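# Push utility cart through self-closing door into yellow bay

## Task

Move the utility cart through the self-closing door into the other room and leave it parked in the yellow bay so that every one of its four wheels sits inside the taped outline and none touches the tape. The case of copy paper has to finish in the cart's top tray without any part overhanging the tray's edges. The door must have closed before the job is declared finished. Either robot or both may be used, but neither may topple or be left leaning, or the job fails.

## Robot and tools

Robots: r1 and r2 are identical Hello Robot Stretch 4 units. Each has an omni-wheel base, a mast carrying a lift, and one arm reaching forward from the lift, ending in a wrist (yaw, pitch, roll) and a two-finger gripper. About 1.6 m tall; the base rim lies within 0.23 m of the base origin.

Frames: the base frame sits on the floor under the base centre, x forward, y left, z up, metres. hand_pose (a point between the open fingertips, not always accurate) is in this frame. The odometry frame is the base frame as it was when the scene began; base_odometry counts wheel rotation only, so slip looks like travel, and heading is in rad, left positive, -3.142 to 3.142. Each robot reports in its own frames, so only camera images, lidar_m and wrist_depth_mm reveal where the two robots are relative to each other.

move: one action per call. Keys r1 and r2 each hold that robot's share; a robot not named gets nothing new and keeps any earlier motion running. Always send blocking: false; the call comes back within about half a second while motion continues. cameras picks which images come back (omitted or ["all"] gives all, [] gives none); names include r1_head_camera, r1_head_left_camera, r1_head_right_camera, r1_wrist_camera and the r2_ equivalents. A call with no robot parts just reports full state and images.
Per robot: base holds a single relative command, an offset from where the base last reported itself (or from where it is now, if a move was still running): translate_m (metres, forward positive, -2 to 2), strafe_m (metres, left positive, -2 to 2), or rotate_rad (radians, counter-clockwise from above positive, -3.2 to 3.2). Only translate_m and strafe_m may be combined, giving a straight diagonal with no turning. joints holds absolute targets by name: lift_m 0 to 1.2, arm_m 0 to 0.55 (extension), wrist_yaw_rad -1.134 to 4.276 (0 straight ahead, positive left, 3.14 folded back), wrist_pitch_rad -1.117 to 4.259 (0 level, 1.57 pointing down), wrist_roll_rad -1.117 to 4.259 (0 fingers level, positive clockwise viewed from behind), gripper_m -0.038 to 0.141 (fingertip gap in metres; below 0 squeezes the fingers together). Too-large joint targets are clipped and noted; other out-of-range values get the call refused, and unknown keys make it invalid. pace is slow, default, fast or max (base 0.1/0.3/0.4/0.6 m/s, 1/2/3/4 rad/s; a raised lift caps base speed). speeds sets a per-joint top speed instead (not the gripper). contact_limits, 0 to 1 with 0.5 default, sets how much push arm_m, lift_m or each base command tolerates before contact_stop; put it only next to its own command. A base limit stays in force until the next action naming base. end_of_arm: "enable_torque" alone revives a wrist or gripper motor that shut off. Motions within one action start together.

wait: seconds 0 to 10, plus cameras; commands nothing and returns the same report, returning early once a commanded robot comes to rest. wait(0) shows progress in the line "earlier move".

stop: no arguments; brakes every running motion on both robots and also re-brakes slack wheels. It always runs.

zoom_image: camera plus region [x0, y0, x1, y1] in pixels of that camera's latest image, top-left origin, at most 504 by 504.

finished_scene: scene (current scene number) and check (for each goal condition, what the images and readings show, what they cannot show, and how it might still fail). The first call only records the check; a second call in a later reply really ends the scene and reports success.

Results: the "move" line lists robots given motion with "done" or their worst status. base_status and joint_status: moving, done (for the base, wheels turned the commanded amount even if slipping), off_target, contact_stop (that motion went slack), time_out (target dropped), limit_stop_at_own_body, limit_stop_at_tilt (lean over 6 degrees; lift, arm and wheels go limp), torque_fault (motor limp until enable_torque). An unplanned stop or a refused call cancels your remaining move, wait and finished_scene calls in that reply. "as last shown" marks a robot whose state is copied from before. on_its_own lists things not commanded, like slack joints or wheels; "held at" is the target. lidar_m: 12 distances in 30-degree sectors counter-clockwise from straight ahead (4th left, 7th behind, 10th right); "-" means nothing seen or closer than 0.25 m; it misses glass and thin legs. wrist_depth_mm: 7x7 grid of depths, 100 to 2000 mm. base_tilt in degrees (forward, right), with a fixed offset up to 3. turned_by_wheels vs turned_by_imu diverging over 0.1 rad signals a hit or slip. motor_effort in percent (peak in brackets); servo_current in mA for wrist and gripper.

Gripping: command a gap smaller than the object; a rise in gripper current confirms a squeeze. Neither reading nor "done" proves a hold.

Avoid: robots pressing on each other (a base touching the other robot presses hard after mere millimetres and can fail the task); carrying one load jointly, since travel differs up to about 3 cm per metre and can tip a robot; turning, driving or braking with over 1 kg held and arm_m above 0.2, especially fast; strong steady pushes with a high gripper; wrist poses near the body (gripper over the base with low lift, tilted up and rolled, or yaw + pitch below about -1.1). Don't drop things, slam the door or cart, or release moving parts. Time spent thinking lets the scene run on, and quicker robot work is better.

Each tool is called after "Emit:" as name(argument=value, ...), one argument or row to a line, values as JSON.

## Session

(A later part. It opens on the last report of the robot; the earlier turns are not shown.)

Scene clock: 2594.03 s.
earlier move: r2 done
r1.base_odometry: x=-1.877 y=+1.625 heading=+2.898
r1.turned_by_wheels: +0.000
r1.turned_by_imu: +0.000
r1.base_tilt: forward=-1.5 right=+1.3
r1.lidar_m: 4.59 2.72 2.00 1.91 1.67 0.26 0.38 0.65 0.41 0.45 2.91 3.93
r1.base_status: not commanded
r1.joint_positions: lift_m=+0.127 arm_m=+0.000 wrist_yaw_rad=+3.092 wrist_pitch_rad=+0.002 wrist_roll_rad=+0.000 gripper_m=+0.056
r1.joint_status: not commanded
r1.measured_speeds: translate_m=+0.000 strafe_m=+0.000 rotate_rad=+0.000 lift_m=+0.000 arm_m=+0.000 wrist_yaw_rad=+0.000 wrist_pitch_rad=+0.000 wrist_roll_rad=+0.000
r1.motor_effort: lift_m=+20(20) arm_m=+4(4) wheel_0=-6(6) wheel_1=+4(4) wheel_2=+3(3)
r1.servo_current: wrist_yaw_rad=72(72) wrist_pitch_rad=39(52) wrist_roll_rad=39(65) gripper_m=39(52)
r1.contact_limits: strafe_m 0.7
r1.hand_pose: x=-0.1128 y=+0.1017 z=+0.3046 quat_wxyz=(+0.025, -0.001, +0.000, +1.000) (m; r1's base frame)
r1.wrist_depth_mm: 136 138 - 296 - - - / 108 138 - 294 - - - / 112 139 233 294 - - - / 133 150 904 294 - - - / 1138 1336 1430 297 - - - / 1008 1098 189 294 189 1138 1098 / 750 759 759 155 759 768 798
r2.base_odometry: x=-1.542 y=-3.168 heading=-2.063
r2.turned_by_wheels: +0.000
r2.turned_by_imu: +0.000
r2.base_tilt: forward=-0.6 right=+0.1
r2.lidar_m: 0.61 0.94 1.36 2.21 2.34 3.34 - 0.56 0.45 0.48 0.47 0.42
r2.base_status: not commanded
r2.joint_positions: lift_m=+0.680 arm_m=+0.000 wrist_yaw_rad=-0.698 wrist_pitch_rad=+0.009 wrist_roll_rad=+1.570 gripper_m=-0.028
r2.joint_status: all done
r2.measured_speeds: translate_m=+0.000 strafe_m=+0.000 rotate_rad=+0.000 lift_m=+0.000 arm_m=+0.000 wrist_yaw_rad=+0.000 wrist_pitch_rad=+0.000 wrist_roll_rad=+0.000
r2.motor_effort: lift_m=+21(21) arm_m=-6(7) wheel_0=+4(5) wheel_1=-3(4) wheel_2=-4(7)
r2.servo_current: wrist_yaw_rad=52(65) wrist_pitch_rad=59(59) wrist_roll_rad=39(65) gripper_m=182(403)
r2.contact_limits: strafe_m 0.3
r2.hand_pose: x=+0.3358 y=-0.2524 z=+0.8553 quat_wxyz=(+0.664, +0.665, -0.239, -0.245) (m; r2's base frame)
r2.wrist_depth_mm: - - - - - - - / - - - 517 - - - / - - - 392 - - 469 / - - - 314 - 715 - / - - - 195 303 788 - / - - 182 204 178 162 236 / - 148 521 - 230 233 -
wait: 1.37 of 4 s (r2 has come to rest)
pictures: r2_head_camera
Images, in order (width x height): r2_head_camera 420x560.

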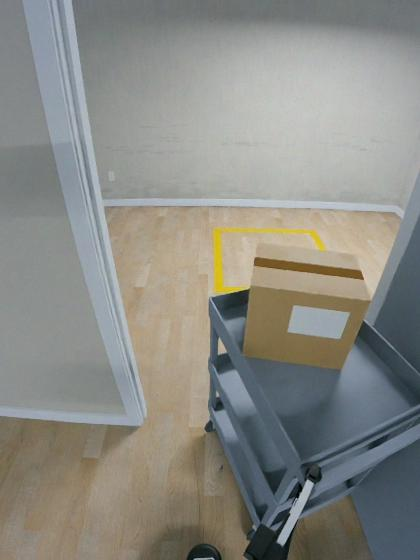

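Emit:
move(
  blocking=false,
  cameras=[],
  r2={"base": {"strafe_m": 0.2, "translate_m": 0.01}, "contact_limits": {"strafe_m": 0.4}, "pace": "slow"},
)

Emit:
wait(
  seconds=4,
  cameras=["r2_head_camera"],
)

Scene clock: 2621.53 s.
move: r2 moving
r1.base_odometry: x=-1.877 y=+1.625 heading=+2.898
r1.turned_by_wheels: +0.000
r1.turned_by_imu: +0.000
r1.base_tilt: forward=-1.6 right=+1.3
r1.lidar_m: 4.61 2.75 2.00 1.92 1.70 0.25 0.38 0.64 0.45 0.46 2.91 3.94
r1.base_status: not commanded
r1.joint_positions: lift_m=+0.127 arm_m=+0.000 wrist_yaw_rad=+3.092 wrist_pitch_rad=+0.002 wrist_roll_rad=+0.000 gripper_m=+0.056
r1.joint_status: not commanded
r1.measured_speeds: translate_m=+0.000 strafe_m=+0.000 rotate_rad=+0.000 lift_m=+0.000 arm_m=+0.000 wrist_yaw_rad=+0.000 wrist_pitch_rad=+0.000 wrist_roll_rad=+0.000
r1.motor_effort: lift_m=+20(20) arm_m=+4(4) wheel_0=-5(6) wheel_1=+4(4) wheel_2=+3(3)
r1.servo_current: wrist_yaw_rad=39(72) wrist_pitch_rad=39(46) wrist_roll_rad=59(65) gripper_m=39(46)
r1.contact_limits: strafe_m 0.7
r1.hand_pose: x=-0.1128 y=+0.1017 z=+0.3046 quat_wxyz=(+0.025, -0.001, +0.000, +1.000) (m; r1's base frame)
r1.wrist_depth_mm: 135 137 904 293 - - - / 108 138 - 296 - - - / 112 138 244 294 - - - / 133 150 904 296 - - - / 732 1366 - 298 - - - / 976 1098 189 294 189 1182 1098 / 768 759 750 155 741 768 831
r2.base_odometry: x=-1.530 y=-3.175 heading=-2.064
r2.turned_by_wheels: +0.000
r2.turned_by_imu: +0.000
r2.base_tilt: forward=-0.7 right=+0.1
r2.lidar_m: 0.63 0.96 1.37 2.21 2.35 3.30 - 0.60 0.45 0.51 0.46 0.40
r2.base_status: translate_m moving; strafe_m moving
r2.joint_positions: lift_m=+0.680 arm_m=+0.000 wrist_yaw_rad=-0.698 wrist_pitch_rad=+0.009 wrist_roll_rad=+1.570 gripper_m=-0.028
r2.joint_status: not commanded
r2.measured_speeds: translate_m=+0.001 strafe_m=+0.055 rotate_rad=+0.003 lift_m=+0.000 arm_m=+0.000 wrist_yaw_rad=+0.000 wrist_pitch_rad=+0.000 wrist_roll_rad=+0.000
r2.motor_effort: lift_m=+21(21) arm_m=-7(7) wheel_0=-9(10) wheel_1=+8(8) wheel_2=-5(6)
r2.servo_current: wrist_yaw_rad=39(52) wrist_pitch_rad=59(65) wrist_roll_rad=46(52) gripper_m=176(182)
r2.contact_limits: strafe_m 0.4
r2.hand_pose: x=+0.3358 y=-0.2524 z=+0.8553 quat_wxyz=(+0.664, +0.665, -0.239, -0.245) (m; r2's base frame)
r2.wrist_depth_mm: - - - - - - - / - - - 517 - - - / - - - 387 - - 462 / - - - 312 - 707 - / - - - 193 301 778 - / - - 182 206 179 162 - / - 512 521 - 233 236 -
pictures: none
No camera images: "cameras" was empty.

Scene clock: 2624.20 s.
earlier move: r2 done
r1.base_odometry: x=-1.877 y=+1.625 heading=+2.898
r1.turned_by_wheels: +0.000
r1.turned_by_imu: +0.000
r1.base_tilt: forward=-1.6 right=+1.3
r1.lidar_m: 4.60 2.75 2.00 1.90 1.68 0.25 0.39 0.63 0.59 0.66 2.90 3.93
r1.base_status: not commanded
r1.joint_positions: lift_m=+0.127 arm_m=+0.000 wrist_yaw_rad=+3.092 wrist_pitch_rad=+0.002 wrist_roll_rad=+0.000 gripper_m=+0.056
r1.joint_status: not commanded
r1.measured_speeds: translate_m=+0.000 strafe_m=+0.000 rotate_rad=+0.000 lift_m=+0.000 arm_m=+0.000 wrist_yaw_rad=+0.000 wrist_pitch_rad=+0.000 wrist_roll_rad=+0.000
r1.motor_effort: lift_m=+20(20) arm_m=+4(4) wheel_0=-5(6) wheel_1=+3(4) wheel_2=+3(3)
r1.servo_current: wrist_yaw_rad=46(72) wrist_pitch_rad=46(59) wrist_roll_rad=52(72) gripper_m=39(46)
r1.contact_limits: strafe_m 0.7
r1.hand_pose: x=-0.1128 y=+0.1017 z=+0.3046 quat_wxyz=(+0.025, -0.001, +0.000, +1.000) (m; r1's base frame)
r1.wrist_depth_mm: 136 138 - 294 - - - / 107 138 - 294 - - - / 112 139 244 294 - - - / 134 150 - 296 - - - / - - - 297 - - - / 1078 1008 193 296 190 1160 1098 / 809 750 768 155 741 778 809
r2.base_odometry: x=-1.371 y=-3.271 heading=-2.064
r2.turned_by_wheels: +0.000
r2.turned_by_imu: +0.000
r2.base_tilt: forward=-0.7 right=+0.1
r2.lidar_m: 0.88 0.95 1.38 2.02 2.16 3.05 - 3.72 0.63 0.66 0.43 0.37
r2.base_status: done
r2.joint_positions: lift_m=+0.680 arm_m=+0.000 wrist_yaw_rad=-0.698 wrist_pitch_rad=+0.009 wrist_roll_rad=+1.570 gripper_m=-0.028
r2.joint_status: not commanded
r2.measured_speeds: translate_m=+0.000 strafe_m=+0.000 rotate_rad=+0.000 lift_m=+0.000 arm_m=+0.000 wrist_yaw_rad=+0.000 wrist_pitch_rad=+0.000 wrist_roll_rad=+0.000
r2.motor_effort: lift_m=+21(21) arm_m=-7(7) wheel_0=-5(13) wheel_1=+4(10) wheel_2=-6(7)
r2.servo_current: wrist_yaw_rad=52(59) wrist_pitch_rad=59(65) wrist_roll_rad=52(65) gripper_m=176(182)
r2.contact_limits: strafe_m 0.4
r2.hand_pose: x=+0.3358 y=-0.2524 z=+0.8553 quat_wxyz=(+0.664, +0.665, -0.239, -0.245) (m; r2's base frame)
r2.wrist_depth_mm: - - - 462 - - 480 / - - - 366 - - 421 / - - - 263 - 707 - / - - 580 281 303 - - / - - 569 192 196 - - / - - 182 208 179 167 247 / - 154 549 - - 768 -
wait: 2.67 of 4 s (r2 has come to rest)
pictures: r2_head_camera
Images, in order (width x height): r2_head_camera 420x560.

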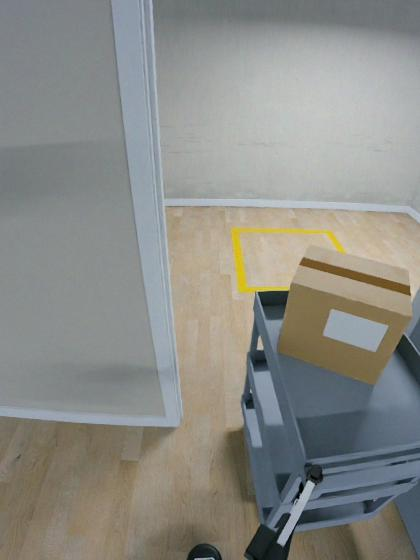

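Emit:
move(
  blocking=false,
  cameras=[],
  r2={"base": {"strafe_m": 0.23, "translate_m": 0.02}, "contact_limits": {"strafe_m": 0.4}, "pace": "slow"},
)

Emit:
wait(
  seconds=4,
  cameras=["r2_head_camera"],
)

Scene clock: 2633.40 s.
move: r2 moving
r1.base_odometry: x=-1.877 y=+1.625 heading=+2.898
r1.turned_by_wheels: +0.000
r1.turned_by_imu: +0.000
r1.base_tilt: forward=-1.6 right=+1.3
r1.lidar_m: 4.59 2.79 2.00 1.91 1.69 0.25 0.38 0.62 0.62 0.62 2.90 3.94
r1.base_status: not commanded
r1.joint_positions: lift_m=+0.127 arm_m=+0.000 wrist_yaw_rad=+3.092 wrist_pitch_rad=+0.002 wrist_roll_rad=+0.000 gripper_m=+0.056
r1.joint_status: not commanded
r1.measured_speeds: translate_m=+0.000 strafe_m=+0.000 rotate_rad=+0.000 lift_m=+0.000 arm_m=+0.000 wrist_yaw_rad=+0.000 wrist_pitch_rad=+0.000 wrist_roll_rad=+0.000
r1.motor_effort: lift_m=+20(20) arm_m=+4(4) wheel_0=-6(6) wheel_1=+4(4) wheel_2=+3(3)
r1.servo_current: wrist_yaw_rad=39(65) wrist_pitch_rad=39(52) wrist_roll_rad=33(52) gripper_m=39(46)
r1.contact_limits: strafe_m 0.7
r1.hand_pose: x=-0.1128 y=+0.1017 z=+0.3046 quat_wxyz=(+0.025, -0.001, +0.000, +1.000) (m; r1's base frame)
r1.wrist_depth_mm: 136 138 - 294 - - - / 108 138 - 294 - - - / 112 138 243 294 - - - / 133 150 - 297 - - - / - - - 296 - - - / 1078 1008 193 294 189 1138 1138 / 854 768 750 155 741 778 809
r2.base_odometry: x=-1.359 y=-3.278 heading=-2.065
r2.turned_by_wheels: -0.001
r2.turned_by_imu: +0.000
r2.base_tilt: forward=-0.7 right=+0.1
r2.lidar_m: 0.89 0.97 1.40 1.99 2.14 3.05 - 3.73 0.65 0.68 0.42 0.43
r2.base_status: translate_m moving; strafe_m moving
r2.joint_positions: lift_m=+0.680 arm_m=+0.000 wrist_yaw_rad=-0.698 wrist_pitch_rad=+0.009 wrist_roll_rad=+1.570 gripper_m=-0.028
r2.joint_status: not commanded
r2.measured_speeds: translate_m=+0.004 strafe_m=+0.054 rotate_rad=+0.001 lift_m=+0.000 arm_m=+0.000 wrist_yaw_rad=+0.000 wrist_pitch_rad=+0.000 wrist_roll_rad=+0.000
r2.motor_effort: lift_m=+21(21) arm_m=-7(7) wheel_0=-10(13) wheel_1=+7(9) wheel_2=-7(7)
r2.servo_current: wrist_yaw_rad=52(52) wrist_pitch_rad=52(59) wrist_roll_rad=52(52) gripper_m=169(189)
r2.contact_limits: strafe_m 0.4
r2.hand_pose: x=+0.3358 y=-0.2524 z=+0.8553 quat_wxyz=(+0.664, +0.665, -0.239, -0.245) (m; r2's base frame)
r2.wrist_depth_mm: - - - 449 - - 480 / - - - 364 - 615 - / - - - 315 332 732 - / - - 580 281 307 854 - / - - 569 191 196 - - / - - 183 207 180 167 247 / - 154 544 - - 759 -
pictures: none
No camera images: "cameras" was empty.

Scene clock: 2636.40 s.
earlier move: r2 done
r1.base_odometry: x=-1.877 y=+1.625 heading=+2.898
r1.turned_by_wheels: +0.000
r1.turned_by_imu: +0.000
r1.base_tilt: forward=-1.6 right=+1.3
r1.lidar_m: 4.60 2.76 2.00 1.90 1.67 0.25 0.38 0.58 0.73 0.86 2.90 3.93
r1.base_status: not commanded
r1.joint_positions: lift_m=+0.127 arm_m=+0.000 wrist_yaw_rad=+3.092 wrist_pitch_rad=+0.002 wrist_roll_rad=+0.000 gripper_m=+0.056
r1.joint_status: not commanded
r1.measured_speeds: translate_m=+0.000 strafe_m=+0.000 rotate_rad=+0.000 lift_m=+0.000 arm_m=+0.000 wrist_yaw_rad=+0.000 wrist_pitch_rad=+0.000 wrist_roll_rad=+0.000
r1.motor_effort: lift_m=+20(20) arm_m=+4(4) wheel_0=-5(6) wheel_1=+3(4) wheel_2=+3(3)
r1.servo_current: wrist_yaw_rad=39(72) wrist_pitch_rad=33(52) wrist_roll_rad=39(65) gripper_m=39(52)
r1.contact_limits: strafe_m 0.7
r1.hand_pose: x=-0.1128 y=+0.1017 z=+0.3046 quat_wxyz=(+0.025, -0.001, +0.000, +1.000) (m; r1's base frame)
r1.wrist_depth_mm: 136 137 - 291 - - - / 108 138 - 294 - - - / 112 138 245 294 - - - / 134 150 - 294 - - - / - - - 297 - - - / 668 1160 195 294 189 1138 1138 / 741 750 759 155 750 759 820
r2.base_odometry: x=-1.178 y=-3.397 heading=-2.064
r2.turned_by_wheels: +0.000
r2.turned_by_imu: +0.001
r2.base_tilt: forward=-0.7 right=+0.1
r2.lidar_m: 0.89 0.97 1.36 1.79 1.89 2.71 - 4.00 0.85 0.62 0.40 0.39
r2.base_status: done
r2.joint_positions: lift_m=+0.680 arm_m=+0.000 wrist_yaw_rad=-0.698 wrist_pitch_rad=+0.009 wrist_roll_rad=+1.570 gripper_m=-0.028
r2.joint_status: not commanded
r2.measured_speeds: translate_m=+0.000 strafe_m=+0.000 rotate_rad=+0.000 lift_m=+0.000 arm_m=+0.000 wrist_yaw_rad=+0.000 wrist_pitch_rad=+0.000 wrist_roll_rad=+0.000
r2.motor_effort: lift_m=+21(21) arm_m=-7(7) wheel_0=-5(13) wheel_1=+4(9) wheel_2=-4(9)
r2.servo_current: wrist_yaw_rad=39(59) wrist_pitch_rad=59(65) wrist_roll_rad=46(65) gripper_m=169(189)
r2.contact_limits: strafe_m 0.4
r2.hand_pose: x=+0.3358 y=-0.2524 z=+0.8553 quat_wxyz=(+0.664, +0.665, -0.239, -0.245) (m; r2's base frame)
r2.wrist_depth_mm: - - - 294 303 - - / - - 535 279 286 732 - / - - 544 266 276 - - / - - 559 198 262 - - / - - 585 189 249 252 - / - - 181 215 180 163 1060 / - - - - - 1708 -
wait: 3.00 of 4 s (r2 has come to rest)
pictures: r2_head_camera
Images, in order (width x height): r2_head_camera 420x560.

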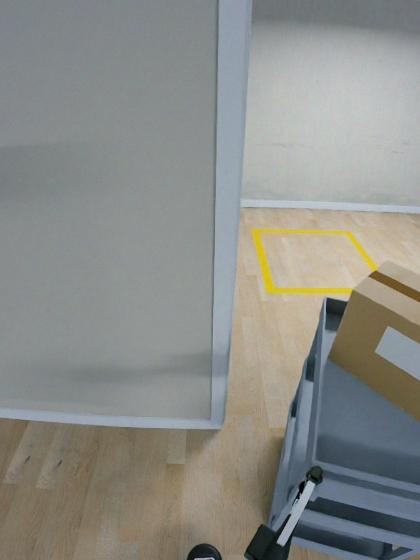

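Emit:
move(
  blocking=false,
  cameras=[],
  r2={"joints": {"gripper_m": 0.09}},
)

Emit:
wait(
  seconds=3,
  cameras=["r2_head_camera"],
)

Scene clock: 2671.57 s.
move: r2 moving
r1.base_odometry: x=-1.877 y=+1.625 heading=+2.898
r1.turned_by_wheels: +0.000
r1.turned_by_imu: +0.000
r1.base_tilt: forward=-1.6 right=+1.3
r1.lidar_m: 4.59 2.75 2.01 1.91 1.69 0.25 0.38 0.59 0.73 0.85 2.93 3.94
r1.base_status: not commanded
r1.joint_positions: lift_m=+0.127 arm_m=+0.000 wrist_yaw_rad=+3.092 wrist_pitch_rad=+0.002 wrist_roll_rad=+0.000 gripper_m=+0.056
r1.joint_status: not commanded
r1.measured_speeds: translate_m=+0.000 strafe_m=+0.000 rotate_rad=+0.000 lift_m=+0.000 arm_m=+0.000 wrist_yaw_rad=+0.000 wrist_pitch_rad=+0.000 wrist_roll_rad=+0.000
r1.motor_effort: lift_m=+20(20) arm_m=+4(4) wheel_0=-5(6) wheel_1=+4(4) wheel_2=+3(3)
r1.servo_current: wrist_yaw_rad=39(72) wrist_pitch_rad=33(46) wrist_roll_rad=46(59) gripper_m=39(46)
r1.contact_limits: strafe_m 0.7
r1.hand_pose: x=-0.1128 y=+0.1017 z=+0.3046 quat_wxyz=(+0.025, -0.001, +0.000, +1.000) (m; r1's base frame)
r1.wrist_depth_mm: 136 138 - 294 - - - / 108 138 - 296 - - - / 112 138 243 294 - - - / 133 150 - 296 - - - / - 1255 - 297 - - - / 654 1205 194 296 189 1138 1118 / 750 759 750 156 741 778 809
r2.base_odometry: x=-1.178 y=-3.397 heading=-2.064
r2.turned_by_wheels: +0.000
r2.turned_by_imu: +0.001
r2.base_tilt: forward=-0.7 right=+0.0
r2.lidar_m: 0.87 0.96 1.39 1.78 1.92 2.69 - 4.03 0.86 0.62 0.38 0.43
r2.base_status: not commanded
r2.joint_positions: lift_m=+0.680 arm_m=+0.000 wrist_yaw_rad=-0.700 wrist_pitch_rad=+0.009 wrist_roll_rad=+1.570 gripper_m=-0.003
r2.joint_status: gripper_m moving
r2.measured_speeds: translate_m=+0.000 strafe_m=+0.000 rotate_rad=+0.000 lift_m=+0.000 arm_m=-0.001 wrist_yaw_rad=-0.017 wrist_pitch_rad=+0.000 wrist_roll_rad=+0.000
r2.motor_effort: lift_m=+21(21) arm_m=-5(7) wheel_0=-3(5) wheel_1=+4(4) wheel_2=-4(5)
r2.servo_current: wrist_yaw_rad=52(59) wrist_pitch_rad=52(59) wrist_roll_rad=39(59) gripper_m=52(176)
r2.contact_limits: strafe_m 0.4
r2.hand_pose: x=+0.3354 y=-0.2526 z=+0.8553 quat_wxyz=(+0.664, +0.665, -0.239, -0.246) (m; r2's base frame)
r2.wrist_depth_mm: - - - 240 309 - - / - - - 285 293 732 - / - - 554 271 281 - - / - - 569 204 264 - - / - - 591 190 254 256 - / - - 187 220 182 169 1060 / - - - - - 1756 1182
pictures: none
No camera images: "cameras" was empty.

Scene clock: 2672.93 s.
earlier move: r2 done
r1.base_odometry: x=-1.877 y=+1.625 heading=+2.898
r1.turned_by_wheels: +0.000
r1.turned_by_imu: +0.000
r1.base_tilt: forward=-1.6 right=+1.3
r1.lidar_m: 4.60 2.75 2.00 1.89 1.68 0.25 0.39 0.59 0.76 0.84 2.92 3.93
r1.base_status: not commanded
r1.joint_positions: lift_m=+0.127 arm_m=+0.000 wrist_yaw_rad=+3.092 wrist_pitch_rad=+0.002 wrist_roll_rad=+0.000 gripper_m=+0.056
r1.joint_status: not commanded
r1.measured_speeds: translate_m=+0.000 strafe_m=+0.000 rotate_rad=+0.000 lift_m=+0.000 arm_m=+0.000 wrist_yaw_rad=+0.000 wrist_pitch_rad=+0.000 wrist_roll_rad=+0.000
r1.motor_effort: lift_m=+20(20) arm_m=+4(4) wheel_0=-5(6) wheel_1=+3(4) wheel_2=+3(3)
r1.servo_current: wrist_yaw_rad=39(72) wrist_pitch_rad=39(46) wrist_roll_rad=52(65) gripper_m=46(52)
r1.contact_limits: strafe_m 0.7
r1.hand_pose: x=-0.1128 y=+0.1017 z=+0.3046 quat_wxyz=(+0.025, -0.001, +0.000, +1.000) (m; r1's base frame)
r1.wrist_depth_mm: 136 138 - 294 - - - / 108 138 - 294 - - - / 112 138 242 294 - - - / 134 150 - 294 - - - / 145 - - 297 - - - / 654 1205 194 296 189 1160 1138 / 750 750 750 155 732 788 809
r2.base_odometry: x=-1.178 y=-3.397 heading=-2.064
r2.turned_by_wheels: +0.000
r2.turned_by_imu: +0.000
r2.base_tilt: forward=-0.7 right=+0.1
r2.lidar_m: 0.88 0.97 1.36 1.80 1.90 2.71 - 4.00 0.82 0.64 0.40 0.44
r2.base_status: not commanded
r2.joint_positions: lift_m=+0.680 arm_m=+0.000 wrist_yaw_rad=-0.701 wrist_pitch_rad=+0.008 wrist_roll_rad=+1.570 gripper_m=+0.090
r2.joint_status: all done
r2.measured_speeds: translate_m=+0.000 strafe_m=+0.000 rotate_rad=+0.000 lift_m=+0.000 arm_m=+0.000 wrist_yaw_rad=+0.000 wrist_pitch_rad=+0.000 wrist_roll_rad=+0.000
r2.motor_effort: lift_m=+21(21) arm_m=-5(7) wheel_0=-2(5) wheel_1=+4(4) wheel_2=-4(5)
r2.servo_current: wrist_yaw_rad=39(59) wrist_pitch_rad=52(59) wrist_roll_rad=52(59) gripper_m=52(176)
r2.contact_limits: strafe_m 0.4
r2.hand_pose: x=+0.3350 y=-0.2528 z=+0.8556 quat_wxyz=(+0.663, +0.665, -0.240, -0.246) (m; r2's base frame)
r2.wrist_depth_mm: - - - 324 332 - - / - - - 246 310 750 - / - - 564 287 300 - - / - - 585 276 279 904 - / - - 597 205 264 268 267 / - - 191 244 194 820 1118 / - - - - - 1708 1182
wait: 1.37 of 3 s (r2 has come to rest)
pictures: r2_head_camera
Images, in order (width x height): r2_head_camera 420x560.

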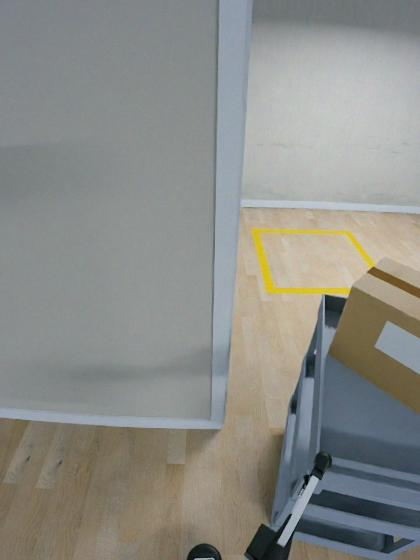

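Emit:
move(
  blocking=false,
  cameras=["r2_head_camera"],
)

Scene clock: 2696.77 s.
r1.base_odometry: x=-1.877 y=+1.625 heading=+2.898
r1.turned_by_wheels: +0.000
r1.turned_by_imu: +0.000
r1.base_tilt: forward=-1.5 right=+1.3
r1.lidar_m: 4.59 2.76 1.98 1.93 1.69 0.25 0.37 0.58 0.75 0.87 2.92 3.95
r1.base_status: not commanded
r1.joint_positions: lift_m=+0.127 arm_m=+0.000 wrist_yaw_rad=+3.092 wrist_pitch_rad=+0.002 wrist_roll_rad=+0.000 gripper_m=+0.056
r1.joint_status: not commanded
r1.measured_speeds: translate_m=+0.000 strafe_m=+0.000 rotate_rad=+0.000 lift_m=+0.000 arm_m=+0.000 wrist_yaw_rad=+0.000 wrist_pitch_rad=+0.000 wrist_roll_rad=+0.000
r1.motor_effort: lift_m=+20(20) arm_m=+4(4) wheel_0=-5(6) wheel_1=+4(4) wheel_2=+3(3)
r1.servo_current: wrist_yaw_rad=52(72) wrist_pitch_rad=46(46) wrist_roll_rad=46(65) gripper_m=46(52)
r1.contact_limits: strafe_m 0.7
r1.hand_pose: x=-0.1128 y=+0.1017 z=+0.3046 quat_wxyz=(+0.025, -0.001, +0.000, +1.000) (m; r1's base frame)
r1.wrist_depth_mm: 136 138 - 293 - - - / 108 138 - 296 - - - / 112 138 244 294 - - - / 133 150 - 296 - - - / 145 - - 297 - - - / 654 1182 194 296 189 1138 1138 / 750 759 759 156 741 768 809
r2.base_odometry: x=-1.178 y=-3.397 heading=-2.064
r2.turned_by_wheels: +0.000
r2.turned_by_imu: +0.000
r2.base_tilt: forward=-0.7 right=+0.1
r2.lidar_m: 0.87 0.94 1.36 1.78 1.92 2.71 - 4.01 0.84 0.67 0.41 0.45
r2.base_status: not commanded
r2.joint_positions: lift_m=+0.680 arm_m=+0.000 wrist_yaw_rad=-0.701 wrist_pitch_rad=+0.008 wrist_roll_rad=+1.570 gripper_m=+0.090
r2.joint_status: all done
r2.measured_speeds: translate_m=+0.000 strafe_m=+0.000 rotate_rad=+0.000 lift_m=+0.000 arm_m=+0.000 wrist_yaw_rad=+0.000 wrist_pitch_rad=+0.000 wrist_roll_rad=+0.000
r2.motor_effort: lift_m=+21(21) arm_m=-5(7) wheel_0=-2(5) wheel_1=+4(4) wheel_2=-5(5)
r2.servo_current: wrist_yaw_rad=39(59) wrist_pitch_rad=52(59) wrist_roll_rad=59(59) gripper_m=46(176)
r2.contact_limits: strafe_m 0.4
r2.hand_pose: x=+0.3350 y=-0.2528 z=+0.8556 quat_wxyz=(+0.663, +0.665, -0.240, -0.246) (m; r2's base frame)
r2.wrist_depth_mm: - - - 324 329 - - / - - - 247 314 759 - / - - 569 289 296 - - / - - 591 276 277 904 - / - - 597 205 264 268 267 / - - 191 244 194 809 1138 / - - - - - 1708 1182
pictures: r2_head_camera
Images, in order (width x height): r2_head_camera 420x560.

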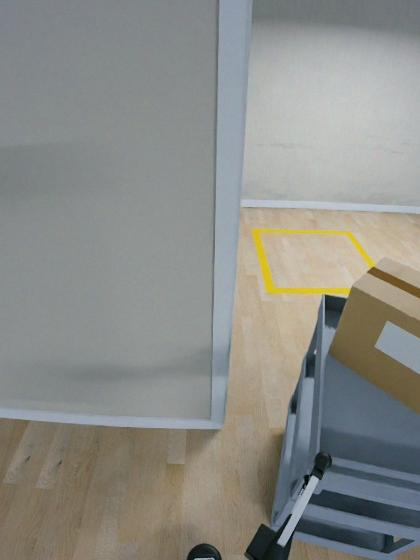

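Emit:
move(
  blocking=false,
  cameras=[],
  r2={"base": {"translate_m": -0.16}, "pace": "default"},
)

Emit:
wait(
  seconds=2,
  cameras=[],
)

Emit:
move(
  blocking=false,
  cameras=[],
  r2={"base": {"rotate_rad": -0.208}, "joints": {"wrist_yaw_rad": 0.3}, "pace": "default"},
)

Emit:
wait(
  seconds=2,
  cameras=["r2_head_camera"],
)

Scene clock: 2710.63 s.
move: r2 moving
r1.base_odometry: x=-1.877 y=+1.625 heading=+2.898
r1.turned_by_wheels: +0.000
r1.turned_by_imu: +0.000
r1.base_tilt: forward=-1.6 right=+1.3
r1.lidar_m: 4.58 2.76 2.01 1.92 1.70 0.25 0.39 0.61 0.75 0.83 2.93 3.96
r1.base_status: not commanded
r1.joint_positions: lift_m=+0.127 arm_m=+0.000 wrist_yaw_rad=+3.092 wrist_pitch_rad=+0.002 wrist_roll_rad=+0.000 gripper_m=+0.056
r1.joint_status: not commanded
r1.measured_speeds: translate_m=+0.000 strafe_m=+0.000 rotate_rad=+0.000 lift_m=+0.000 arm_m=+0.000 wrist_yaw_rad=+0.000 wrist_pitch_rad=+0.000 wrist_roll_rad=+0.000
r1.motor_effort: lift_m=+20(20) arm_m=+4(4) wheel_0=-6(6) wheel_1=+3(4) wheel_2=+3(3)
r1.servo_current: wrist_yaw_rad=33(59) wrist_pitch_rad=33(46) wrist_roll_rad=59(59) gripper_m=39(52)
r1.contact_limits: strafe_m 0.7
r1.hand_pose: x=-0.1128 y=+0.1017 z=+0.3046 quat_wxyz=(+0.025, -0.001, +0.000, +1.000) (m; r1's base frame)
r1.wrist_depth_mm: 135 138 - 294 - - - / 108 138 - 296 - - - / 112 138 242 294 - - - / 133 149 - 294 - - - / 144 - - 297 - - - / 647 1182 195 296 189 1138 1138 / 741 759 759 156 741 778 820
r2.base_odometry: x=-1.163 y=-3.370 heading=-2.064
r2.turned_by_wheels: +0.000
r2.turned_by_imu: +0.000
r2.base_tilt: forward=-0.6 right=+0.0
r2.lidar_m: 0.91 0.98 1.41 1.78 1.90 2.72 - 3.99 0.83 0.88 0.42 0.42
r2.base_status: translate_m moving
r2.joint_positions: lift_m=+0.680 arm_m=+0.000 wrist_yaw_rad=-0.701 wrist_pitch_rad=+0.008 wrist_roll_rad=+1.570 gripper_m=+0.090
r2.joint_status: not commanded
r2.measured_speeds: translate_m=-0.120 strafe_m=+0.000 rotate_rad=-0.002 lift_m=+0.000 arm_m=+0.000 wrist_yaw_rad=+0.000 wrist_pitch_rad=+0.000 wrist_roll_rad=+0.000
r2.motor_effort: lift_m=+21(21) arm_m=-5(5) wheel_0=-6(10) wheel_1=-8(8) wheel_2=+11(13)
r2.servo_current: wrist_yaw_rad=46(52) wrist_pitch_rad=52(59) wrist_roll_rad=33(65) gripper_m=46(59)
r2.hand_pose: x=+0.3350 y=-0.2528 z=+0.8556 quat_wxyz=(+0.663, +0.665, -0.240, -0.246) (m; r2's base frame)
r2.wrist_depth_mm: - - - 290 357 - - / - - - 329 338 - - / - - 580 312 322 - - / - - 597 296 307 - - / - - 621 232 287 287 - / - - 191 221 194 286 1118 / - - - - - 1708 1182
pictures: none
No camera images: "cameras" was empty.

Scene clock: 2712.03 s.
earlier move: r2 done
r1.base_odometry: x=-1.877 y=+1.625 heading=+2.898
r1.turned_by_wheels: +0.000
r1.turned_by_imu: +0.000
r1.base_tilt: forward=-1.6 right=+1.3
r1.lidar_m: 4.60 2.78 2.00 1.91 1.69 0.25 0.40 0.58 0.77 0.79 2.91 3.94
r1.base_status: not commanded
r1.joint_positions: lift_m=+0.127 arm_m=+0.000 wrist_yaw_rad=+3.092 wrist_pitch_rad=+0.002 wrist_roll_rad=+0.000 gripper_m=+0.056
r1.joint_status: not commanded
r1.measured_speeds: translate_m=+0.000 strafe_m=+0.000 rotate_rad=+0.000 lift_m=+0.000 arm_m=+0.000 wrist_yaw_rad=+0.000 wrist_pitch_rad=+0.000 wrist_roll_rad=+0.000
r1.motor_effort: lift_m=+20(20) arm_m=+4(5) wheel_0=-5(6) wheel_1=+4(4) wheel_2=+3(3)
r1.servo_current: wrist_yaw_rad=39(65) wrist_pitch_rad=39(46) wrist_roll_rad=46(65) gripper_m=46(52)
r1.contact_limits: strafe_m 0.7
r1.hand_pose: x=-0.1128 y=+0.1017 z=+0.3046 quat_wxyz=(+0.025, -0.001, +0.000, +1.000) (m; r1's base frame)
r1.wrist_depth_mm: 136 138 - 293 - - - / 108 138 - 294 - - - / 112 139 244 293 - - - / 133 150 - 293 - - - / 144 - - 296 - - - / 654 1205 195 296 190 1160 1138 / 741 750 759 155 750 768 809
r2.base_odometry: x=-1.102 y=-3.256 heading=-2.064
r2.turned_by_wheels: +0.000
r2.turned_by_imu: +0.000
r2.base_tilt: forward=-0.7 right=+0.1
r2.lidar_m: 1.03 1.11 1.60 1.80 1.91 2.70 - 3.99 0.84 0.80 0.59 0.51
r2.base_status: done
r2.joint_positions: lift_m=+0.680 arm_m=+0.000 wrist_yaw_rad=-0.701 wrist_pitch_rad=+0.008 wrist_roll_rad=+1.570 gripper_m=+0.090
r2.joint_status: not commanded
r2.measured_speeds: translate_m=+0.000 strafe_m=+0.000 rotate_rad=+0.000 lift_m=+0.000 arm_m=+0.000 wrist_yaw_rad=+0.000 wrist_pitch_rad=+0.000 wrist_roll_rad=+0.000
r2.motor_effort: lift_m=+21(21) arm_m=-5(5) wheel_0=-4(11) wheel_1=-4(8) wheel_2=+2(13)
r2.servo_current: wrist_yaw_rad=46(52) wrist_pitch_rad=52(59) wrist_roll_rad=46(65) gripper_m=52(59)
r2.hand_pose: x=+0.3350 y=-0.2528 z=+0.8556 quat_wxyz=(+0.663, +0.665, -0.240, -0.246) (m; r2's base frame)
r2.wrist_depth_mm: - - - 496 - - 517 / - - - 473 - - 484 / - - - 459 931 - 462 / - - 699 436 - - 436 / - - 707 415 991 - 415 / - - 191 394 190 - - / - - - - 389 1708 1182
wait: 1.40 of 2 s (r2 has come to rest)
pictures: none
No camera images: "cameras" was empty.

Scene clock: 2712.53 s.
move: r2 moving
r1.base_odometry: x=-1.877 y=+1.625 heading=+2.898
r1.turned_by_wheels: +0.000
r1.turned_by_imu: +0.000
r1.base_tilt: forward=-1.6 right=+1.3
r1.lidar_m: 4.60 2.77 1.98 1.91 1.67 0.25 0.35 0.61 0.76 0.80 2.93 3.93
r1.base_status: not commanded
r1.joint_positions: lift_m=+0.127 arm_m=+0.000 wrist_yaw_rad=+3.092 wrist_pitch_rad=+0.002 wrist_roll_rad=+0.000 gripper_m=+0.056
r1.joint_status: not commanded
r1.measured_speeds: translate_m=+0.000 strafe_m=+0.000 rotate_rad=+0.000 lift_m=+0.000 arm_m=+0.000 wrist_yaw_rad=+0.000 wrist_pitch_rad=+0.000 wrist_roll_rad=+0.000
r1.motor_effort: lift_m=+20(20) arm_m=+4(5) wheel_0=-5(6) wheel_1=+4(4) wheel_2=+3(3)
r1.servo_current: wrist_yaw_rad=46(65) wrist_pitch_rad=39(46) wrist_roll_rad=52(52) gripper_m=39(46)
r1.contact_limits: strafe_m 0.7
r1.hand_pose: x=-0.1128 y=+0.1017 z=+0.3046 quat_wxyz=(+0.025, -0.001, +0.000, +1.000) (m; r1's base frame)
r1.wrist_depth_mm: 136 138 - 293 - - - / 108 138 - 294 - - - / 112 138 243 293 - - - / 133 150 - 296 - - - / 144 - - 297 - - - / 654 1205 195 296 189 1138 1118 / 750 750 759 156 732 778 820
r2.base_odometry: x=-1.102 y=-3.256 heading=-2.251
r2.turned_by_wheels: -0.187
r2.turned_by_imu: -0.182
r2.base_tilt: forward=-0.7 right=+0.0
r2.lidar_m: 0.64 1.05 1.33 1.80 1.84 2.29 - 4.83 3.22 0.81 0.65 0.51
r2.base_status: rotate_rad moving
r2.joint_positions: lift_m=+0.680 arm_m=+0.000 wrist_yaw_rad=-0.137 wrist_pitch_rad=+0.008 wrist_roll_rad=+1.570 gripper_m=+0.090
r2.joint_status: wrist_yaw_rad moving
r2.measured_speeds: translate_m=+0.000 strafe_m=+0.000 rotate_rad=-0.315 lift_m=+0.000 arm_m=+0.000 wrist_yaw_rad=+1.734 wrist_pitch_rad=+0.000 wrist_roll_rad=+0.000
r2.motor_effort: lift_m=+21(21) arm_m=-5(5) wheel_0=+1(8) wheel_1=+4(9) wheel_2=+5(9)
r2.servo_current: wrist_yaw_rad=98(143) wrist_pitch_rad=52(52) wrist_roll_rad=52(59) gripper_m=46(59)
r2.hand_pose: x=+0.4447 y=-0.1261 z=+0.8556 quat_wxyz=(+0.706, +0.705, -0.046, -0.051) (m; r2's base frame)
r2.wrist_depth_mm: - - 668 359 359 - - / - - 603 355 960 - - / - - 654 355 359 - - / - - 707 357 355 - - / - - - 294 362 1430 1160 / - - 192 - 193 1618 1205 / - - - - - - -
pictures: none
No camera images: "cameras" was empty.

Scene clock: 2713.23 s.
earlier move: r2 done
r1.base_odometry: x=-1.877 y=+1.625 heading=+2.898
r1.turned_by_wheels: +0.000
r1.turned_by_imu: +0.000
r1.base_tilt: forward=-1.6 right=+1.3
r1.lidar_m: 4.58 2.75 1.99 1.91 1.70 0.25 0.40 0.58 0.77 0.79 2.93 3.90
r1.base_status: not commanded
r1.joint_positions: lift_m=+0.127 arm_m=+0.000 wrist_yaw_rad=+3.092 wrist_pitch_rad=+0.002 wrist_roll_rad=+0.000 gripper_m=+0.056
r1.joint_status: not commanded
r1.measured_speeds: translate_m=+0.000 strafe_m=+0.000 rotate_rad=+0.000 lift_m=+0.000 arm_m=+0.000 wrist_yaw_rad=+0.000 wrist_pitch_rad=+0.000 wrist_roll_rad=+0.000
r1.motor_effort: lift_m=+20(20) arm_m=+4(5) wheel_0=-5(6) wheel_1=+4(4) wheel_2=+3(3)
r1.servo_current: wrist_yaw_rad=52(65) wrist_pitch_rad=46(52) wrist_roll_rad=52(59) gripper_m=33(46)
r1.contact_limits: strafe_m 0.7
r1.hand_pose: x=-0.1128 y=+0.1017 z=+0.3046 quat_wxyz=(+0.025, -0.001, +0.000, +1.000) (m; r1's base frame)
r1.wrist_depth_mm: 136 138 - 291 - - - / 108 138 - 294 - - - / 112 138 244 294 - - - / 133 150 - 293 - - - / 145 - - 297 - - - / 654 1205 195 297 189 1160 1118 / 750 750 759 155 741 778 809
r2.base_odometry: x=-1.102 y=-3.257 heading=-2.271
r2.turned_by_wheels: -0.020
r2.turned_by_imu: -0.020
r2.base_tilt: forward=-0.7 right=+0.1
r2.lidar_m: 0.53 1.07 1.33 1.79 1.83 2.23 - 4.81 3.21 0.82 0.66 0.52
r2.base_status: done
r2.joint_positions: lift_m=+0.680 arm_m=+0.000 wrist_yaw_rad=+0.297 wrist_pitch_rad=+0.008 wrist_roll_rad=+1.570 gripper_m=+0.090
r2.joint_status: all done
r2.measured_speeds: translate_m=+0.000 strafe_m=+0.000 rotate_rad=+0.000 lift_m=+0.000 arm_m=+0.000 wrist_yaw_rad=+0.000 wrist_pitch_rad=+0.000 wrist_roll_rad=+0.000
r2.motor_effort: lift_m=+21(21) arm_m=-5(5) wheel_0=+4(8) wheel_1=+3(9) wheel_2=+5(9)
r2.servo_current: wrist_yaw_rad=52(143) wrist_pitch_rad=52(59) wrist_roll_rad=52(59) gripper_m=52(59)
r2.hand_pose: x=+0.4723 y=+0.0008 z=+0.8556 quat_wxyz=(+0.700, +0.699, +0.107, +0.102) (m; r2's base frame)
r2.wrist_depth_mm: - - - 214 272 1397 1042 / - - - - - 1661 1160 / - - - - - 1708 1160 / - - - - - - - / - - - - - - - / - - 190 - 187 - - / - - - - - - -
wait: 0.70 of 2 s (r2 has come to rest)
pictures: r2_head_camera
Images, in order (width x height): r2_head_camera 420x560.

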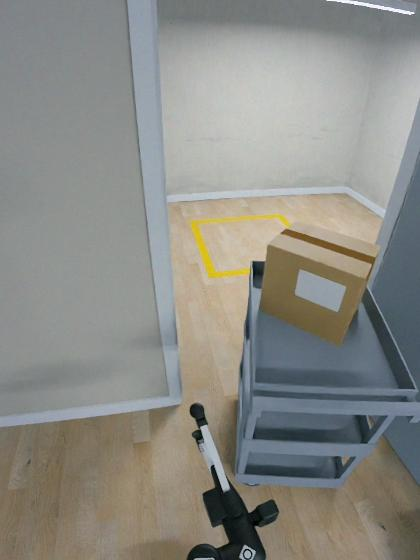

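Emit:
zoom_image(
  camera="r2_head_camera",
  region=[220, 220, 420, 500],
)

Emit:
move(
  blocking=false,
  cameras=["r2_head_right_camera", "r2_head_left_camera", "r2_wrist_camera"],
)

Scaled by 1.800 from the camera's 420x560 image, which has a finer 1200x1600 frame.

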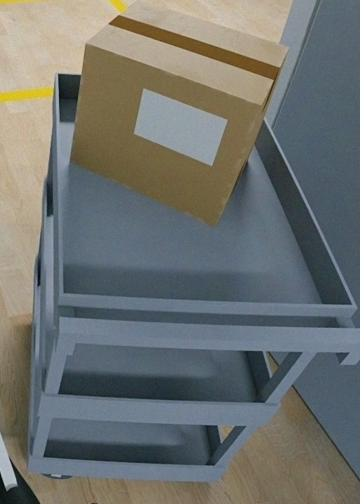

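Scene clock: 2731.30 s.
r1.base_odometry: x=-1.877 y=+1.625 heading=+2.898
r1.turned_by_wheels: +0.000
r1.turned_by_imu: +0.000
r1.base_tilt: forward=-1.6 right=+1.3
r1.lidar_m: 4.59 2.73 1.99 1.91 1.71 0.25 0.38 0.60 0.78 0.80 2.91 3.95
r1.base_status: not commanded
r1.joint_positions: lift_m=+0.127 arm_m=+0.000 wrist_yaw_rad=+3.092 wrist_pitch_rad=+0.002 wrist_roll_rad=+0.000 gripper_m=+0.056
r1.joint_status: not commanded
r1.measured_speeds: translate_m=+0.000 strafe_m=+0.000 rotate_rad=+0.000 lift_m=+0.000 arm_m=+0.000 wrist_yaw_rad=+0.000 wrist_pitch_rad=+0.000 wrist_roll_rad=+0.000
r1.motor_effort: lift_m=+20(20) arm_m=+4(5) wheel_0=-5(6) wheel_1=+4(4) wheel_2=+3(3)
r1.servo_current: wrist_yaw_rad=39(65) wrist_pitch_rad=46(52) wrist_roll_rad=59(59) gripper_m=39(46)
r1.contact_limits: strafe_m 0.7
r1.hand_pose: x=-0.1128 y=+0.1017 z=+0.3046 quat_wxyz=(+0.025, -0.001, +0.000, +1.000) (m; r1's base frame)
r1.wrist_depth_mm: 136 137 - 293 - - - / 108 138 - 294 - - - / 112 138 244 294 - - - / 133 150 - 294 - - - / 145 - - 297 - - - / 647 1205 195 296 189 1160 1118 / 741 759 750 155 741 778 809
r2.base_odometry: x=-1.102 y=-3.257 heading=-2.271
r2.turned_by_wheels: +0.000
r2.turned_by_imu: +0.000
r2.base_tilt: forward=-0.7 right=+0.0
r2.lidar_m: 0.53 1.07 1.32 1.81 1.84 2.25 - 4.82 3.24 0.82 0.65 0.50
r2.base_status: done
r2.joint_positions: lift_m=+0.680 arm_m=+0.000 wrist_yaw_rad=+0.297 wrist_pitch_rad=+0.008 wrist_roll_rad=+1.570 gripper_m=+0.090
r2.joint_status: all done
r2.measured_speeds: translate_m=+0.000 strafe_m=+0.000 rotate_rad=+0.000 lift_m=+0.000 arm_m=+0.000 wrist_yaw_rad=+0.000 wrist_pitch_rad=+0.000 wrist_roll_rad=+0.000
r2.motor_effort: lift_m=+21(21) arm_m=-5(5) wheel_0=+3(8) wheel_1=+3(9) wheel_2=+5(9)
r2.servo_current: wrist_yaw_rad=46(143) wrist_pitch_rad=46(59) wrist_roll_rad=46(59) gripper_m=52(59)
r2.hand_pose: x=+0.4723 y=+0.0008 z=+0.8556 quat_wxyz=(+0.700, +0.699, +0.107, +0.102) (m; r2's base frame)
r2.wrist_depth_mm: - - - 214 271 1366 1042 / - - - - - 1708 1182 / - - - - - 1661 1182 / - - - - - - - / - - - - - - - / - - 190 - 187 - - / - - - - - - -
pictures: r2_head_left_camera, r2_head_right_camera, r2_wrist_camera
Images, in order (width x height): r2_head_left_camera 420x672, r2_head_right_camera 420x672, r2_wrist_camera 616x392.

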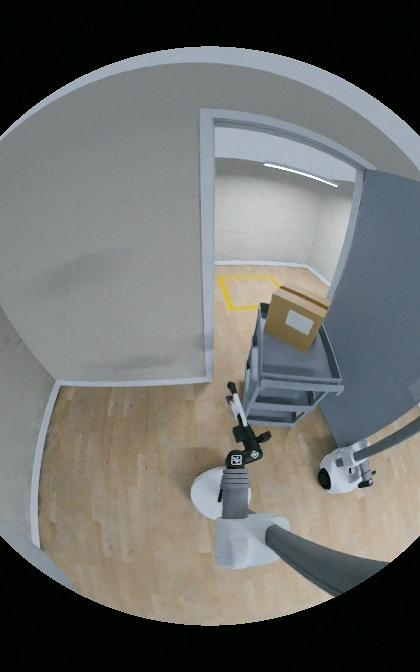

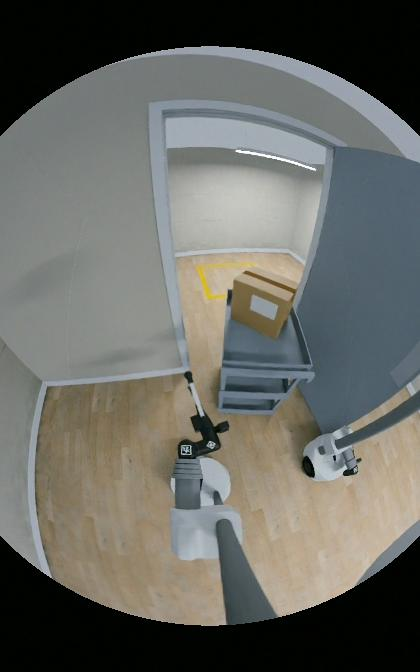

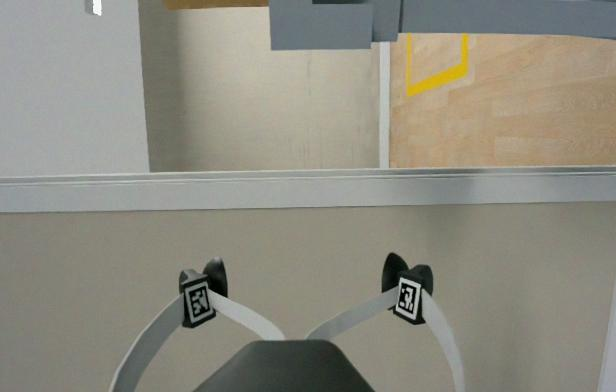

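Emit:
move(
  blocking=false,
  cameras=[],
  r2={"base": {"translate_m": -0.06, "strafe_m": -0.235}, "pace": "default"},
)

Emit:
wait(
  seconds=3,
  cameras=["r2_head_camera"],
)

Emit:
zoom_image(
  camera="r2_head_camera",
  region=[120, 240, 420, 500],
)

Scene clock: 2762.13 s.
move: r2 moving
r1.base_odometry: x=-1.877 y=+1.625 heading=+2.898
r1.turned_by_wheels: +0.000
r1.turned_by_imu: +0.000
r1.base_tilt: forward=-1.6 right=+1.3
r1.lidar_m: 4.60 2.75 1.99 1.91 1.67 0.25 0.39 0.59 0.78 0.78 2.92 3.93
r1.base_status: not commanded
r1.joint_positions: lift_m=+0.127 arm_m=+0.000 wrist_yaw_rad=+3.092 wrist_pitch_rad=+0.002 wrist_roll_rad=+0.000 gripper_m=+0.056
r1.joint_status: not commanded
r1.measured_speeds: translate_m=+0.000 strafe_m=+0.000 rotate_rad=+0.000 lift_m=+0.000 arm_m=+0.000 wrist_yaw_rad=+0.000 wrist_pitch_rad=+0.000 wrist_roll_rad=+0.000
r1.motor_effort: lift_m=+20(20) arm_m=+4(4) wheel_0=-5(6) wheel_1=+4(4) wheel_2=+3(3)
r1.servo_current: wrist_yaw_rad=46(72) wrist_pitch_rad=39(46) wrist_roll_rad=46(72) gripper_m=39(46)
r1.contact_limits: strafe_m 0.7
r1.hand_pose: x=-0.1128 y=+0.1017 z=+0.3046 quat_wxyz=(+0.025, -0.001, +0.000, +1.000) (m; r1's base frame)
r1.wrist_depth_mm: 136 138 - 293 - - - / 108 138 - 296 - - - / 112 138 244 294 - - - / 133 150 - 294 - - - / 144 - - 297 - - - / 654 1205 195 296 189 1160 1118 / 750 768 759 155 750 778 809
r2.base_odometry: x=-1.121 y=-3.230 heading=-2.271
r2.turned_by_wheels: +0.000
r2.turned_by_imu: +0.001
r2.base_tilt: forward=-0.8 right=+0.0
r2.lidar_m: 0.51 1.07 1.33 1.80 1.85 2.31 - 4.80 3.22 0.78 0.66 0.52
r2.base_status: translate_m moving; strafe_m moving
r2.joint_positions: lift_m=+0.680 arm_m=+0.000 wrist_yaw_rad=+0.297 wrist_pitch_rad=+0.008 wrist_roll_rad=+1.570 gripper_m=+0.090
r2.joint_status: not commanded
r2.measured_speeds: translate_m=-0.032 strafe_m=-0.121 rotate_rad=+0.006 lift_m=+0.000 arm_m=+0.000 wrist_yaw_rad=+0.000 wrist_pitch_rad=+0.000 wrist_roll_rad=+0.000
r2.motor_effort: lift_m=+21(21) arm_m=-5(5) wheel_0=+10(10) wheel_1=-10(12) wheel_2=+6(9)
r2.servo_current: wrist_yaw_rad=46(59) wrist_pitch_rad=52(52) wrist_roll_rad=46(59) gripper_m=52(59)
r2.hand_pose: x=+0.4723 y=+0.0009 z=+0.8556 quat_wxyz=(+0.700, +0.699, +0.107, +0.102) (m; r2's base frame)
r2.wrist_depth_mm: - - - 245 271 285 - / - - - 234 - 1576 1160 / - - - - - 1708 1182 / - - - - - - - / - - - - - - - / - - 190 - 187 - - / - - - - - - -
pictures: none
No camera images: "cameras" was empty.

Scene clock: 2763.93 s.
earlier move: r2 done
r1.base_odometry: x=-1.877 y=+1.625 heading=+2.898
r1.turned_by_wheels: +0.000
r1.turned_by_imu: +0.000
r1.base_tilt: forward=-1.5 right=+1.3
r1.lidar_m: 4.61 2.77 1.98 1.90 1.69 0.25 0.39 0.59 0.65 0.57 2.92 3.92
r1.base_status: not commanded
r1.joint_positions: lift_m=+0.127 arm_m=+0.000 wrist_yaw_rad=+3.092 wrist_pitch_rad=+0.002 wrist_roll_rad=+0.000 gripper_m=+0.056
r1.joint_status: not commanded
r1.measured_speeds: translate_m=+0.000 strafe_m=+0.000 rotate_rad=+0.000 lift_m=+0.000 arm_m=+0.000 wrist_yaw_rad=+0.000 wrist_pitch_rad=+0.000 wrist_roll_rad=+0.000
r1.motor_effort: lift_m=+20(20) arm_m=+4(4) wheel_0=-5(6) wheel_1=+4(4) wheel_2=+3(3)
r1.servo_current: wrist_yaw_rad=39(85) wrist_pitch_rad=39(46) wrist_roll_rad=46(72) gripper_m=39(46)
r1.contact_limits: strafe_m 0.7
r1.hand_pose: x=-0.1128 y=+0.1017 z=+0.3046 quat_wxyz=(+0.025, -0.001, +0.000, +1.000) (m; r1's base frame)
r1.wrist_depth_mm: 135 138 - 294 - - - / 108 138 - 296 - - - / 112 138 243 293 - - - / 134 150 - 297 - - - / 144 - - 296 - - - / 647 1205 195 296 189 1138 1138 / 750 750 741 156 741 768 820
r2.base_odometry: x=-1.243 y=-3.059 heading=-2.271
r2.turned_by_wheels: +0.000
r2.turned_by_imu: +0.000
r2.base_tilt: forward=-0.7 right=+0.1
r2.lidar_m: 0.53 1.14 1.43 2.01 2.06 2.54 - 4.63 3.00 0.58 0.61 0.54
r2.base_status: done
r2.joint_positions: lift_m=+0.680 arm_m=+0.000 wrist_yaw_rad=+0.297 wrist_pitch_rad=+0.008 wrist_roll_rad=+1.570 gripper_m=+0.090
r2.joint_status: not commanded
r2.measured_speeds: translate_m=+0.000 strafe_m=+0.000 rotate_rad=+0.000 lift_m=+0.000 arm_m=+0.000 wrist_yaw_rad=+0.000 wrist_pitch_rad=+0.000 wrist_roll_rad=+0.000
r2.motor_effort: lift_m=+21(21) arm_m=-5(5) wheel_0=+2(12) wheel_1=-2(12) wheel_2=+4(10)
r2.servo_current: wrist_yaw_rad=46(59) wrist_pitch_rad=46(59) wrist_roll_rad=52(59) gripper_m=59(59)
r2.hand_pose: x=+0.4723 y=+0.0009 z=+0.8556 quat_wxyz=(+0.700, +0.699, +0.107, +0.102) (m; r2's base frame)
r2.wrist_depth_mm: - - 517 285 296 - - / - - 603 307 319 878 - / - - 715 329 343 - - / - - - 347 - 1756 - / - - - 375 397 407 404 / - - 190 342 187 - 976 / - - - - - - -
wait: 1.80 of 3 s (r2 has come to rest)
pictures: r2_head_camera
Images, in order (width x height): r2_head_camera 420x560.

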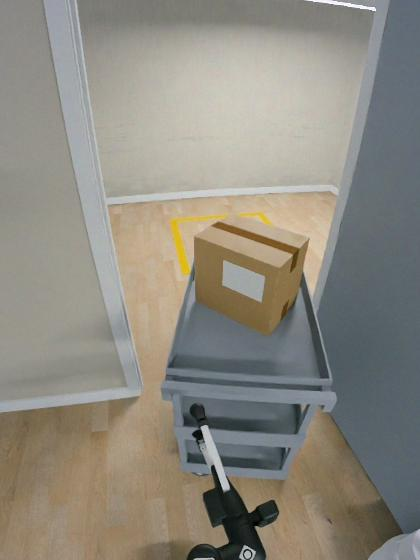

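Scaled by 1.680 from the camera's 420x560 image, which has a finer 1200x1600 frame.

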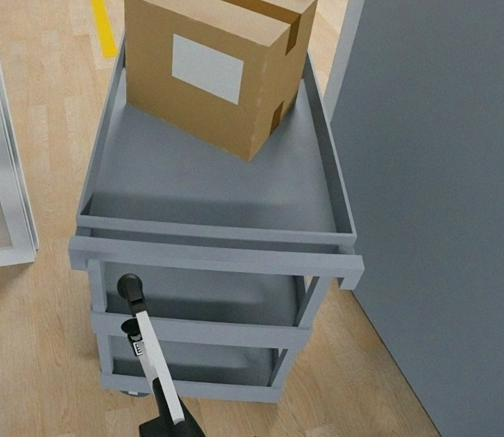

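Emit:
move(
  blocking=false,
  cameras=[],
  r2={"base": {"translate_m": 0.065}, "pace": "slow", "contact_limits": {"translate_m": 0.2}},
)

Emit:
wait(
  seconds=3,
  cameras=["r2_head_camera"],
)

Emit:
zoom_image(
  camera="r2_head_camera",
  region=[120, 300, 360, 500],
)

Scene clock: 2782.00 s.
move: r2 moving
r1.base_odometry: x=-1.877 y=+1.625 heading=+2.898
r1.turned_by_wheels: +0.000
r1.turned_by_imu: +0.000
r1.base_tilt: forward=-1.6 right=+1.3
r1.lidar_m: 4.58 2.77 2.01 1.91 1.71 0.25 0.40 0.58 0.64 0.57 2.91 3.92
r1.base_status: not commanded
r1.joint_positions: lift_m=+0.127 arm_m=+0.000 wrist_yaw_rad=+3.092 wrist_pitch_rad=+0.002 wrist_roll_rad=+0.000 gripper_m=+0.056
r1.joint_status: not commanded
r1.measured_speeds: translate_m=+0.000 strafe_m=+0.000 rotate_rad=+0.000 lift_m=+0.000 arm_m=+0.000 wrist_yaw_rad=+0.000 wrist_pitch_rad=+0.000 wrist_roll_rad=+0.000
r1.motor_effort: lift_m=+20(20) arm_m=+4(4) wheel_0=-5(6) wheel_1=+4(4) wheel_2=+3(3)
r1.servo_current: wrist_yaw_rad=46(59) wrist_pitch_rad=46(52) wrist_roll_rad=52(59) gripper_m=39(46)
r1.contact_limits: strafe_m 0.7
r1.hand_pose: x=-0.1128 y=+0.1017 z=+0.3046 quat_wxyz=(+0.025, -0.001, +0.000, +1.000) (m; r1's base frame)
r1.wrist_depth_mm: 136 137 - 294 - - - / 108 138 - 296 - - - / 112 139 244 294 - - - / 133 150 - 296 - - - / 144 - - 297 - - - / 647 1205 195 296 189 1160 1118 / 750 750 768 155 741 768 831
r2.base_odometry: x=-1.251 y=-3.069 heading=-2.271
r2.turned_by_wheels: +0.000
r2.turned_by_imu: +0.001
r2.base_tilt: forward=-0.7 right=+0.1
r2.lidar_m: 0.51 1.14 1.44 2.00 2.04 2.55 - 4.62 2.98 0.57 0.64 0.54
r2.base_status: translate_m moving
r2.joint_positions: lift_m=+0.680 arm_m=+0.000 wrist_yaw_rad=+0.297 wrist_pitch_rad=+0.008 wrist_roll_rad=+1.570 gripper_m=+0.090
r2.joint_status: not commanded
r2.measured_speeds: translate_m=+0.048 strafe_m=+0.000 rotate_rad=-0.001 lift_m=+0.000 arm_m=+0.000 wrist_yaw_rad=+0.000 wrist_pitch_rad=+0.000 wrist_roll_rad=+0.000
r2.motor_effort: lift_m=+21(21) arm_m=-5(5) wheel_0=+7(8) wheel_1=+5(6) wheel_2=-11(11)
r2.servo_current: wrist_yaw_rad=52(65) wrist_pitch_rad=59(59) wrist_roll_rad=52(59) gripper_m=52(59)
r2.contact_limits: translate_m 0.2
r2.hand_pose: x=+0.4723 y=+0.0009 z=+0.8556 quat_wxyz=(+0.700, +0.699, +0.107, +0.102) (m; r2's base frame)
r2.wrist_depth_mm: - - 512 274 286 - - / - - 591 296 307 866 - / - - 707 314 332 - - / - - - 340 - 1808 521 / - - - 364 387 394 399 / - - 190 330 187 - - / - - - - - - -
pictures: none
No camera images: "cameras" was empty.

Scene clock: 2783.40 s.
earlier move: r2 done
r1.base_odometry: x=-1.877 y=+1.625 heading=+2.898
r1.turned_by_wheels: +0.000
r1.turned_by_imu: +0.000
r1.base_tilt: forward=-1.5 right=+1.3
r1.lidar_m: 4.60 2.73 1.98 1.90 1.70 0.25 0.36 0.59 0.61 0.55 2.90 3.96
r1.base_status: not commanded
r1.joint_positions: lift_m=+0.127 arm_m=+0.000 wrist_yaw_rad=+3.092 wrist_pitch_rad=+0.002 wrist_roll_rad=+0.000 gripper_m=+0.056
r1.joint_status: not commanded
r1.measured_speeds: translate_m=+0.000 strafe_m=+0.000 rotate_rad=+0.000 lift_m=+0.000 arm_m=+0.000 wrist_yaw_rad=+0.000 wrist_pitch_rad=+0.000 wrist_roll_rad=+0.000
r1.motor_effort: lift_m=+20(20) arm_m=+4(4) wheel_0=-5(6) wheel_1=+4(4) wheel_2=+3(3)
r1.servo_current: wrist_yaw_rad=52(78) wrist_pitch_rad=39(52) wrist_roll_rad=46(59) gripper_m=33(46)
r1.contact_limits: strafe_m 0.7
r1.hand_pose: x=-0.1128 y=+0.1017 z=+0.3046 quat_wxyz=(+0.025, -0.001, +0.000, +1.000) (m; r1's base frame)
r1.wrist_depth_mm: 136 138 - 293 - - - / 108 138 - 296 - - - / 112 138 244 294 - - - / 134 150 - 293 - - - / 144 - - 297 - - - / 654 1182 195 296 189 1160 1138 / 759 759 759 155 741 778 809
r2.base_odometry: x=-1.285 y=-3.109 heading=-2.271
r2.turned_by_wheels: +0.000
r2.turned_by_imu: +0.000
r2.base_tilt: forward=-0.7 right=+0.1
r2.lidar_m: 0.48 1.09 1.35 2.03 2.00 2.56 - 4.64 2.98 0.58 0.67 0.48
r2.base_status: done
r2.joint_positions: lift_m=+0.680 arm_m=+0.000 wrist_yaw_rad=+0.297 wrist_pitch_rad=+0.008 wrist_roll_rad=+1.570 gripper_m=+0.090
r2.joint_status: not commanded
r2.measured_speeds: translate_m=+0.000 strafe_m=+0.000 rotate_rad=+0.000 lift_m=+0.000 arm_m=+0.000 wrist_yaw_rad=+0.000 wrist_pitch_rad=+0.000 wrist_roll_rad=+0.000
r2.motor_effort: lift_m=+21(21) arm_m=-5(5) wheel_0=+5(10) wheel_1=+5(7) wheel_2=-7(11)
r2.servo_current: wrist_yaw_rad=39(65) wrist_pitch_rad=52(59) wrist_roll_rad=39(59) gripper_m=52(59)
r2.contact_limits: translate_m 0.2
r2.hand_pose: x=+0.4723 y=+0.0009 z=+0.8556 quat_wxyz=(+0.700, +0.699, +0.107, +0.102) (m; r2's base frame)
r2.wrist_depth_mm: - 488 462 182 234 778 - / - - 539 196 253 820 - / - - 640 211 267 - - / - - - 226 297 1808 508 / - - - 246 310 1499 430 / - - 190 258 189 338 - / - - - - - - -
wait: 1.40 of 3 s (r2 has come to rest)
pictures: r2_head_camera
Images, in order (width x height): r2_head_camera 420x560.

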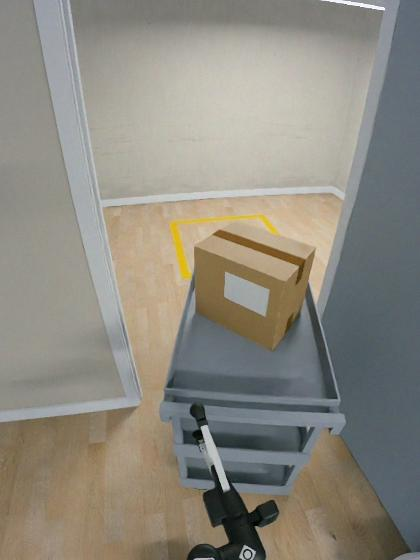

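Scaled by 2.100 from the camera's 420x560 image, which has a finer 1200x1600 frame.

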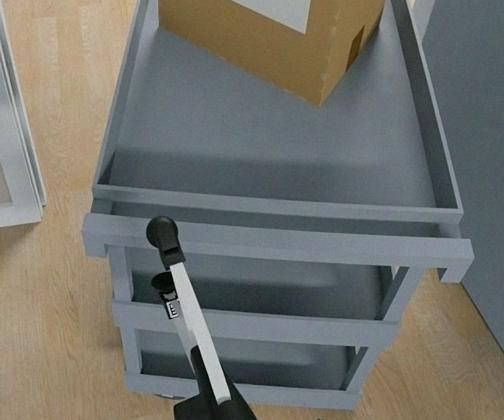

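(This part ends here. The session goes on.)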